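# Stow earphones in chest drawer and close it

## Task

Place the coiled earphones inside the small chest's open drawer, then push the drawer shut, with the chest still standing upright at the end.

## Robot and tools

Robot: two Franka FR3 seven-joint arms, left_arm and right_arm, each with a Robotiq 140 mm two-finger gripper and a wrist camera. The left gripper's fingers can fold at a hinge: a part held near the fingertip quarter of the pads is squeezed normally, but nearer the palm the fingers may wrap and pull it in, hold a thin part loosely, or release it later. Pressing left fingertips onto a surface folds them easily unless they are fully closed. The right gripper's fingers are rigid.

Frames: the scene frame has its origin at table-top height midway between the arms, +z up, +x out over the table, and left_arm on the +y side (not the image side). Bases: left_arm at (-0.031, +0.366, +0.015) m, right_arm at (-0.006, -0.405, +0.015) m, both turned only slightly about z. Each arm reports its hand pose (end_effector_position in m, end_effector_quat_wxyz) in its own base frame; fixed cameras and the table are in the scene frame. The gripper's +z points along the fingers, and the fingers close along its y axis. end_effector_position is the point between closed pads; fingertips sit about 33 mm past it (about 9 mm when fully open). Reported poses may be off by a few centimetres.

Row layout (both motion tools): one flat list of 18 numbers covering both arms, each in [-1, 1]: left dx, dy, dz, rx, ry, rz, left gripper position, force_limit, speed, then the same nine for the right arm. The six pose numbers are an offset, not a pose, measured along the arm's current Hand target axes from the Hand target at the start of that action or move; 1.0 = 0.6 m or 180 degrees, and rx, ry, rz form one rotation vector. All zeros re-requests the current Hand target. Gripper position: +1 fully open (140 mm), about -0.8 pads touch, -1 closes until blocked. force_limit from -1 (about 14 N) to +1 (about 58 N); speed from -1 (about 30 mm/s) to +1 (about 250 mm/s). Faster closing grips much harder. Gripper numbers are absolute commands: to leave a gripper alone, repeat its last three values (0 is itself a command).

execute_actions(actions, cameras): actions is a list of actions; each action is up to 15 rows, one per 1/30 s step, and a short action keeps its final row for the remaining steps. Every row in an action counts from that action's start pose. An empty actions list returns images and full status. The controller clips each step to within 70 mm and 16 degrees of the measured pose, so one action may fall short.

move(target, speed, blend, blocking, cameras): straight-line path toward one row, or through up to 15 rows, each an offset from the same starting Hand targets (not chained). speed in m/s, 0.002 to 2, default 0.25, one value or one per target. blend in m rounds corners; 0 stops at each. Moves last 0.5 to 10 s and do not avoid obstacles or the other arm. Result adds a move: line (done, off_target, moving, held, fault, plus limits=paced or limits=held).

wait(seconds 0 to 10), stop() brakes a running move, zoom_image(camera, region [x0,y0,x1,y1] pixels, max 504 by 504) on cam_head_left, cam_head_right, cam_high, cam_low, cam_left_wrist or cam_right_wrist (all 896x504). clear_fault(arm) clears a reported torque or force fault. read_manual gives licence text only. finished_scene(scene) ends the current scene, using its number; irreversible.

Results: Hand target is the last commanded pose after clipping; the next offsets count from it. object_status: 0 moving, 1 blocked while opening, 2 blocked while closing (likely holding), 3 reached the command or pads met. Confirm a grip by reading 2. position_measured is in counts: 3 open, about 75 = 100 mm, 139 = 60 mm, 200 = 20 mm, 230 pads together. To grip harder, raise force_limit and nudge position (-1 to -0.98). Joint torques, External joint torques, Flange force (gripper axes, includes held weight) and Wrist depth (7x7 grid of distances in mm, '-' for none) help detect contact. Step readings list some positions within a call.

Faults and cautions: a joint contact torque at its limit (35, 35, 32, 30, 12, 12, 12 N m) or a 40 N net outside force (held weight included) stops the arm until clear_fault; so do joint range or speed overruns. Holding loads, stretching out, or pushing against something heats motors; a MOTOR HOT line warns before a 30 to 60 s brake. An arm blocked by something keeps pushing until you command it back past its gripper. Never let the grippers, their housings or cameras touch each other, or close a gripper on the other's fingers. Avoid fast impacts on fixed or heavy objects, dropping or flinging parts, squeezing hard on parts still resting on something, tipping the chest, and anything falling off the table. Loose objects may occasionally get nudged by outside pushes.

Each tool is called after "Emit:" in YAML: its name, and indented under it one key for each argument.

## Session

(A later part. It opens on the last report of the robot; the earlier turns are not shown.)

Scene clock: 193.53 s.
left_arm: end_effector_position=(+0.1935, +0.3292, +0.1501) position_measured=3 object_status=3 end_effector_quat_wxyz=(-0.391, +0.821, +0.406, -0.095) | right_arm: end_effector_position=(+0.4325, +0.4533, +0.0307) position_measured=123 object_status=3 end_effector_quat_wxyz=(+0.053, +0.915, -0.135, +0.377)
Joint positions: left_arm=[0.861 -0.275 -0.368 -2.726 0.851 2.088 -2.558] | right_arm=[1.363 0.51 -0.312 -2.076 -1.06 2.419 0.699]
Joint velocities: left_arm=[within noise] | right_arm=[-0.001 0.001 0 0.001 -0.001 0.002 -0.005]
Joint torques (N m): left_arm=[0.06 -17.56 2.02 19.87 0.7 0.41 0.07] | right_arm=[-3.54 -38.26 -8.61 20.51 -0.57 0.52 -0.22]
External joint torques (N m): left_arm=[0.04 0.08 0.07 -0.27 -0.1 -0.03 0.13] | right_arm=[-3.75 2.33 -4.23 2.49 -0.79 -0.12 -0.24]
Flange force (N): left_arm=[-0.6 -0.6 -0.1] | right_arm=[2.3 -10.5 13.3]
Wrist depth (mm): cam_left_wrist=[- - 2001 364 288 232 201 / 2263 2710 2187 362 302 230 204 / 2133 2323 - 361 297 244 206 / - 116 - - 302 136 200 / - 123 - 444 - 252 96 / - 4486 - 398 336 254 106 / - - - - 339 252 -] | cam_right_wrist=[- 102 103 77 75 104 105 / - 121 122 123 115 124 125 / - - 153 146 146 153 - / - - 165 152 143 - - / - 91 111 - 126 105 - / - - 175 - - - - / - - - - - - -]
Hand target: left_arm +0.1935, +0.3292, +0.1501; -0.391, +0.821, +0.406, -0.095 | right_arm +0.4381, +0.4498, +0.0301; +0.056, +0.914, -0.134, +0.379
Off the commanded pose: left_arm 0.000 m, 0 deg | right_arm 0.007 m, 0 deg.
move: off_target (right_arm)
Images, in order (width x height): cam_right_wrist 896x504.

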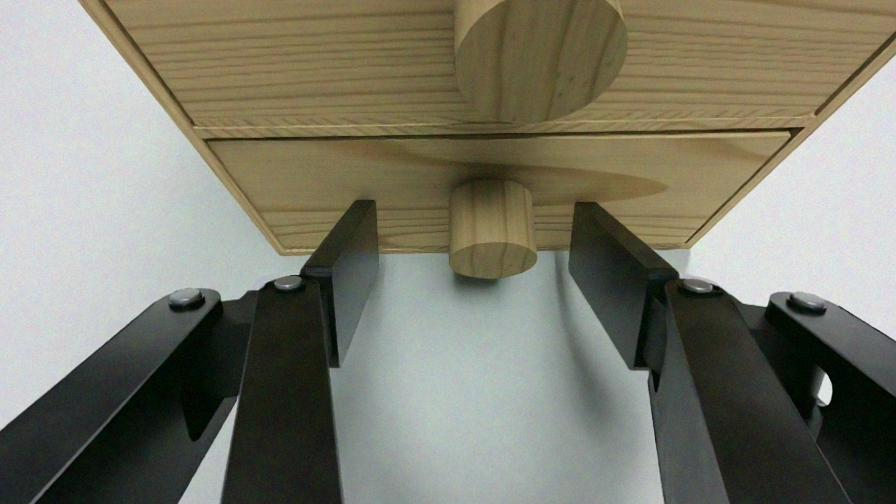

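Emit:
move:
  target:
    - [0,0,0,0,0,0,1,1,1,-0.0943,0,-0.0943,0,0,0,0.05,-1,0]
    - [0,0,0,0,0,0,1,1,1,0.0236,0,-0.2122,0,0,0,0.05,-1,0]
  speed: [0.1,0.25]
  blend: 0.02
  cameras: ["all"]

Emit:
zoom_image:
  camera: "cam_right_wrist"
  region: [200, 0, 700, 280]

Scene clock: 197.07 s.
left_arm: end_effector_position=(+0.1935, +0.3292, +0.1501) position_measured=3 object_status=3 end_effector_quat_wxyz=(-0.391, +0.821, +0.406, -0.095) | right_arm: end_effector_position=(+0.3616, +0.4751, +0.1312) position_measured=123 object_status=3 end_effector_quat_wxyz=(+0.051, +0.914, -0.136, +0.379)
Joint positions: left_arm=[0.861 -0.275 -0.368 -2.726 0.851 2.088 -2.558] | right_arm=[1.476 0.275 -0.255 -2.126 -0.936 2.189 0.603]
Joint velocities: left_arm=[within noise] | right_arm=[-0.001 0 0 0 -0.001 0 -0.006]
Joint torques (N m): left_arm=[0.03 -17.5 1.96 19.85 0.69 0.4 0.11] | right_arm=[-1.06 -36.02 -2.71 22.09 0.24 0.53 -0.27]
External joint torques (N m): left_arm=[0.05 0.18 0.06 -0.3 -0.11 -0.05 0.18] | right_arm=[-1.22 0.84 -0.7 1.25 0.34 -0.26 -0.29]
Flange force (N): left_arm=[-0.4 -0.4 0.0] | right_arm=[0.8 -7.5 1.7]
Wrist depth (mm): cam_left_wrist=[- - 2409 353 281 236 195 / 2082 - 2303 371 285 234 203 / 2133 2243 1899 - 298 243 205 / - 116 - - 314 127 199 / - 123 611 378 304 144 96 / - 3098 582 394 328 255 101 / - - 2243 393 324 257 -] | cam_right_wrist=[- - 190 191 193 195 - / - 358 228 211 230 - - / - - 283 272 284 - - / - - 132 324 142 - - / - 91 111 - 126 105 - / - - - - - - - / - - - - - - -]
Hand target: left_arm +0.1935, +0.3292, +0.1501; -0.391, +0.821, +0.406, -0.095 | right_arm +0.3614, +0.4728, +0.1302; +0.056, +0.914, -0.134, +0.379
Off the commanded pose: left_arm 0.000 m, 0 deg | right_arm 0.003 m, 1 deg.
move: done

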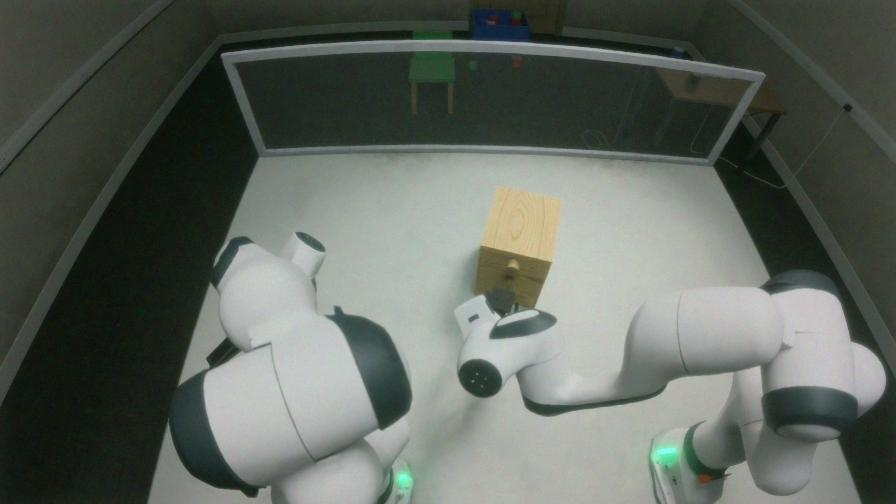

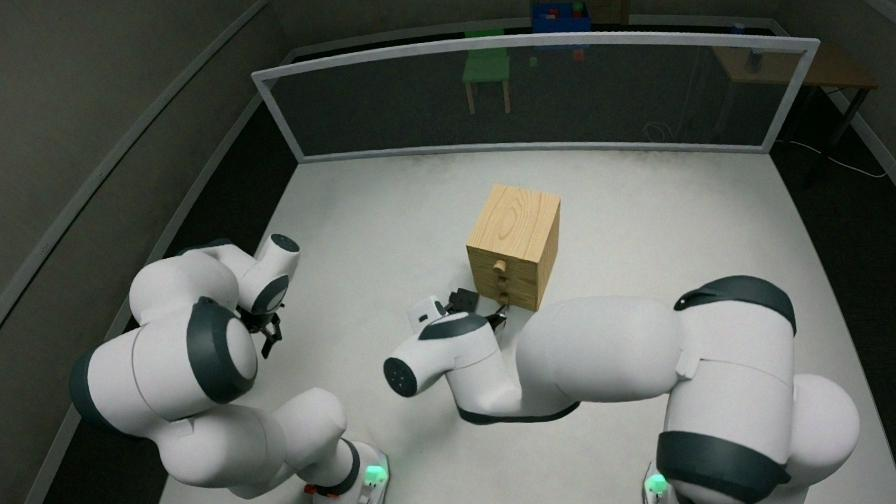

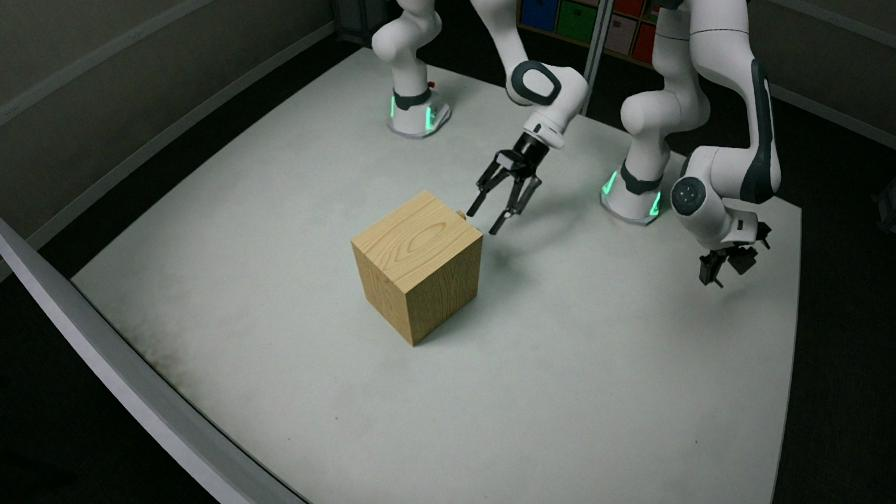

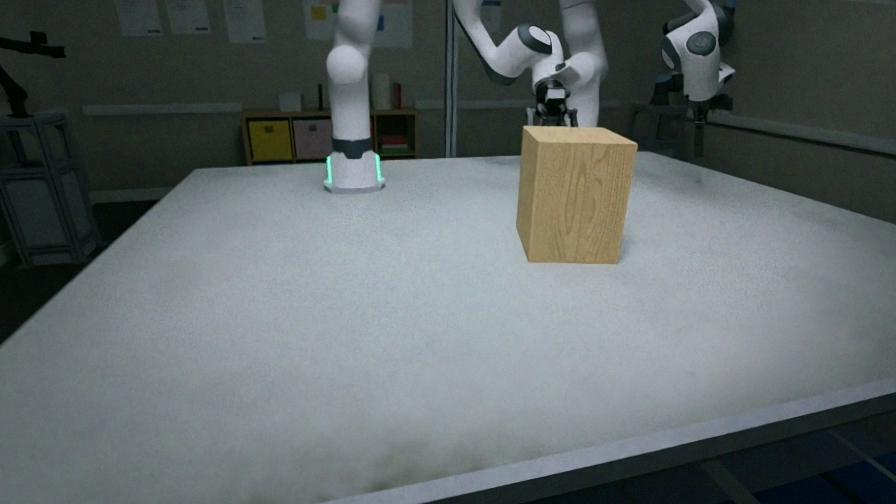

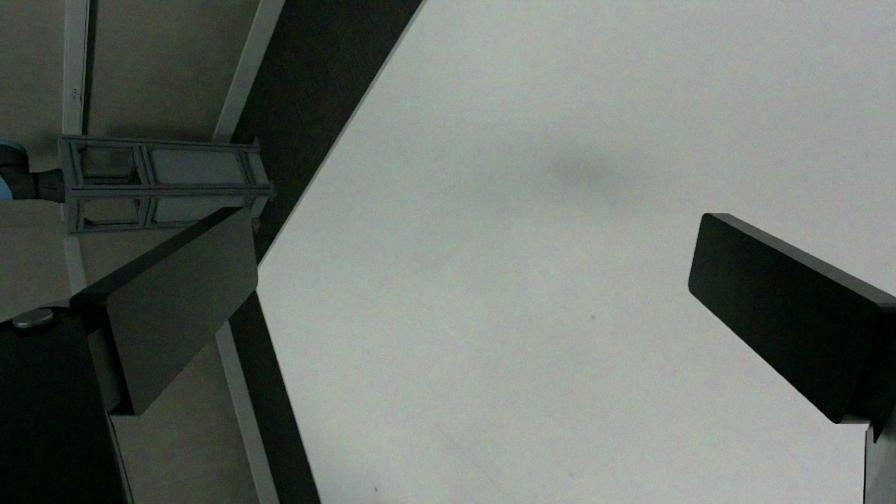

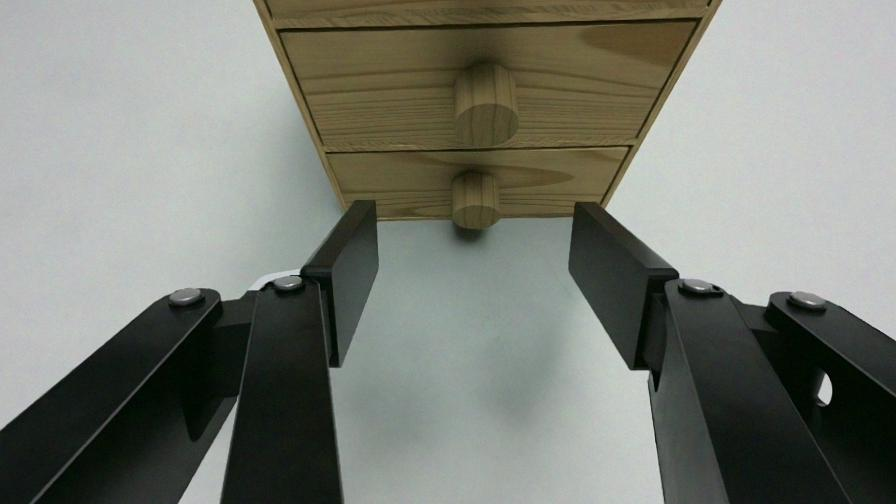

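Scaled by 1.008.

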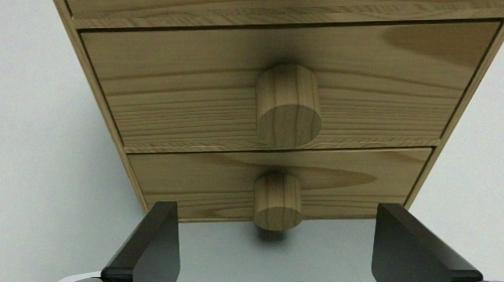

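Emit:
finished_scene:
  scene: 1

The scene is finished: the task was done.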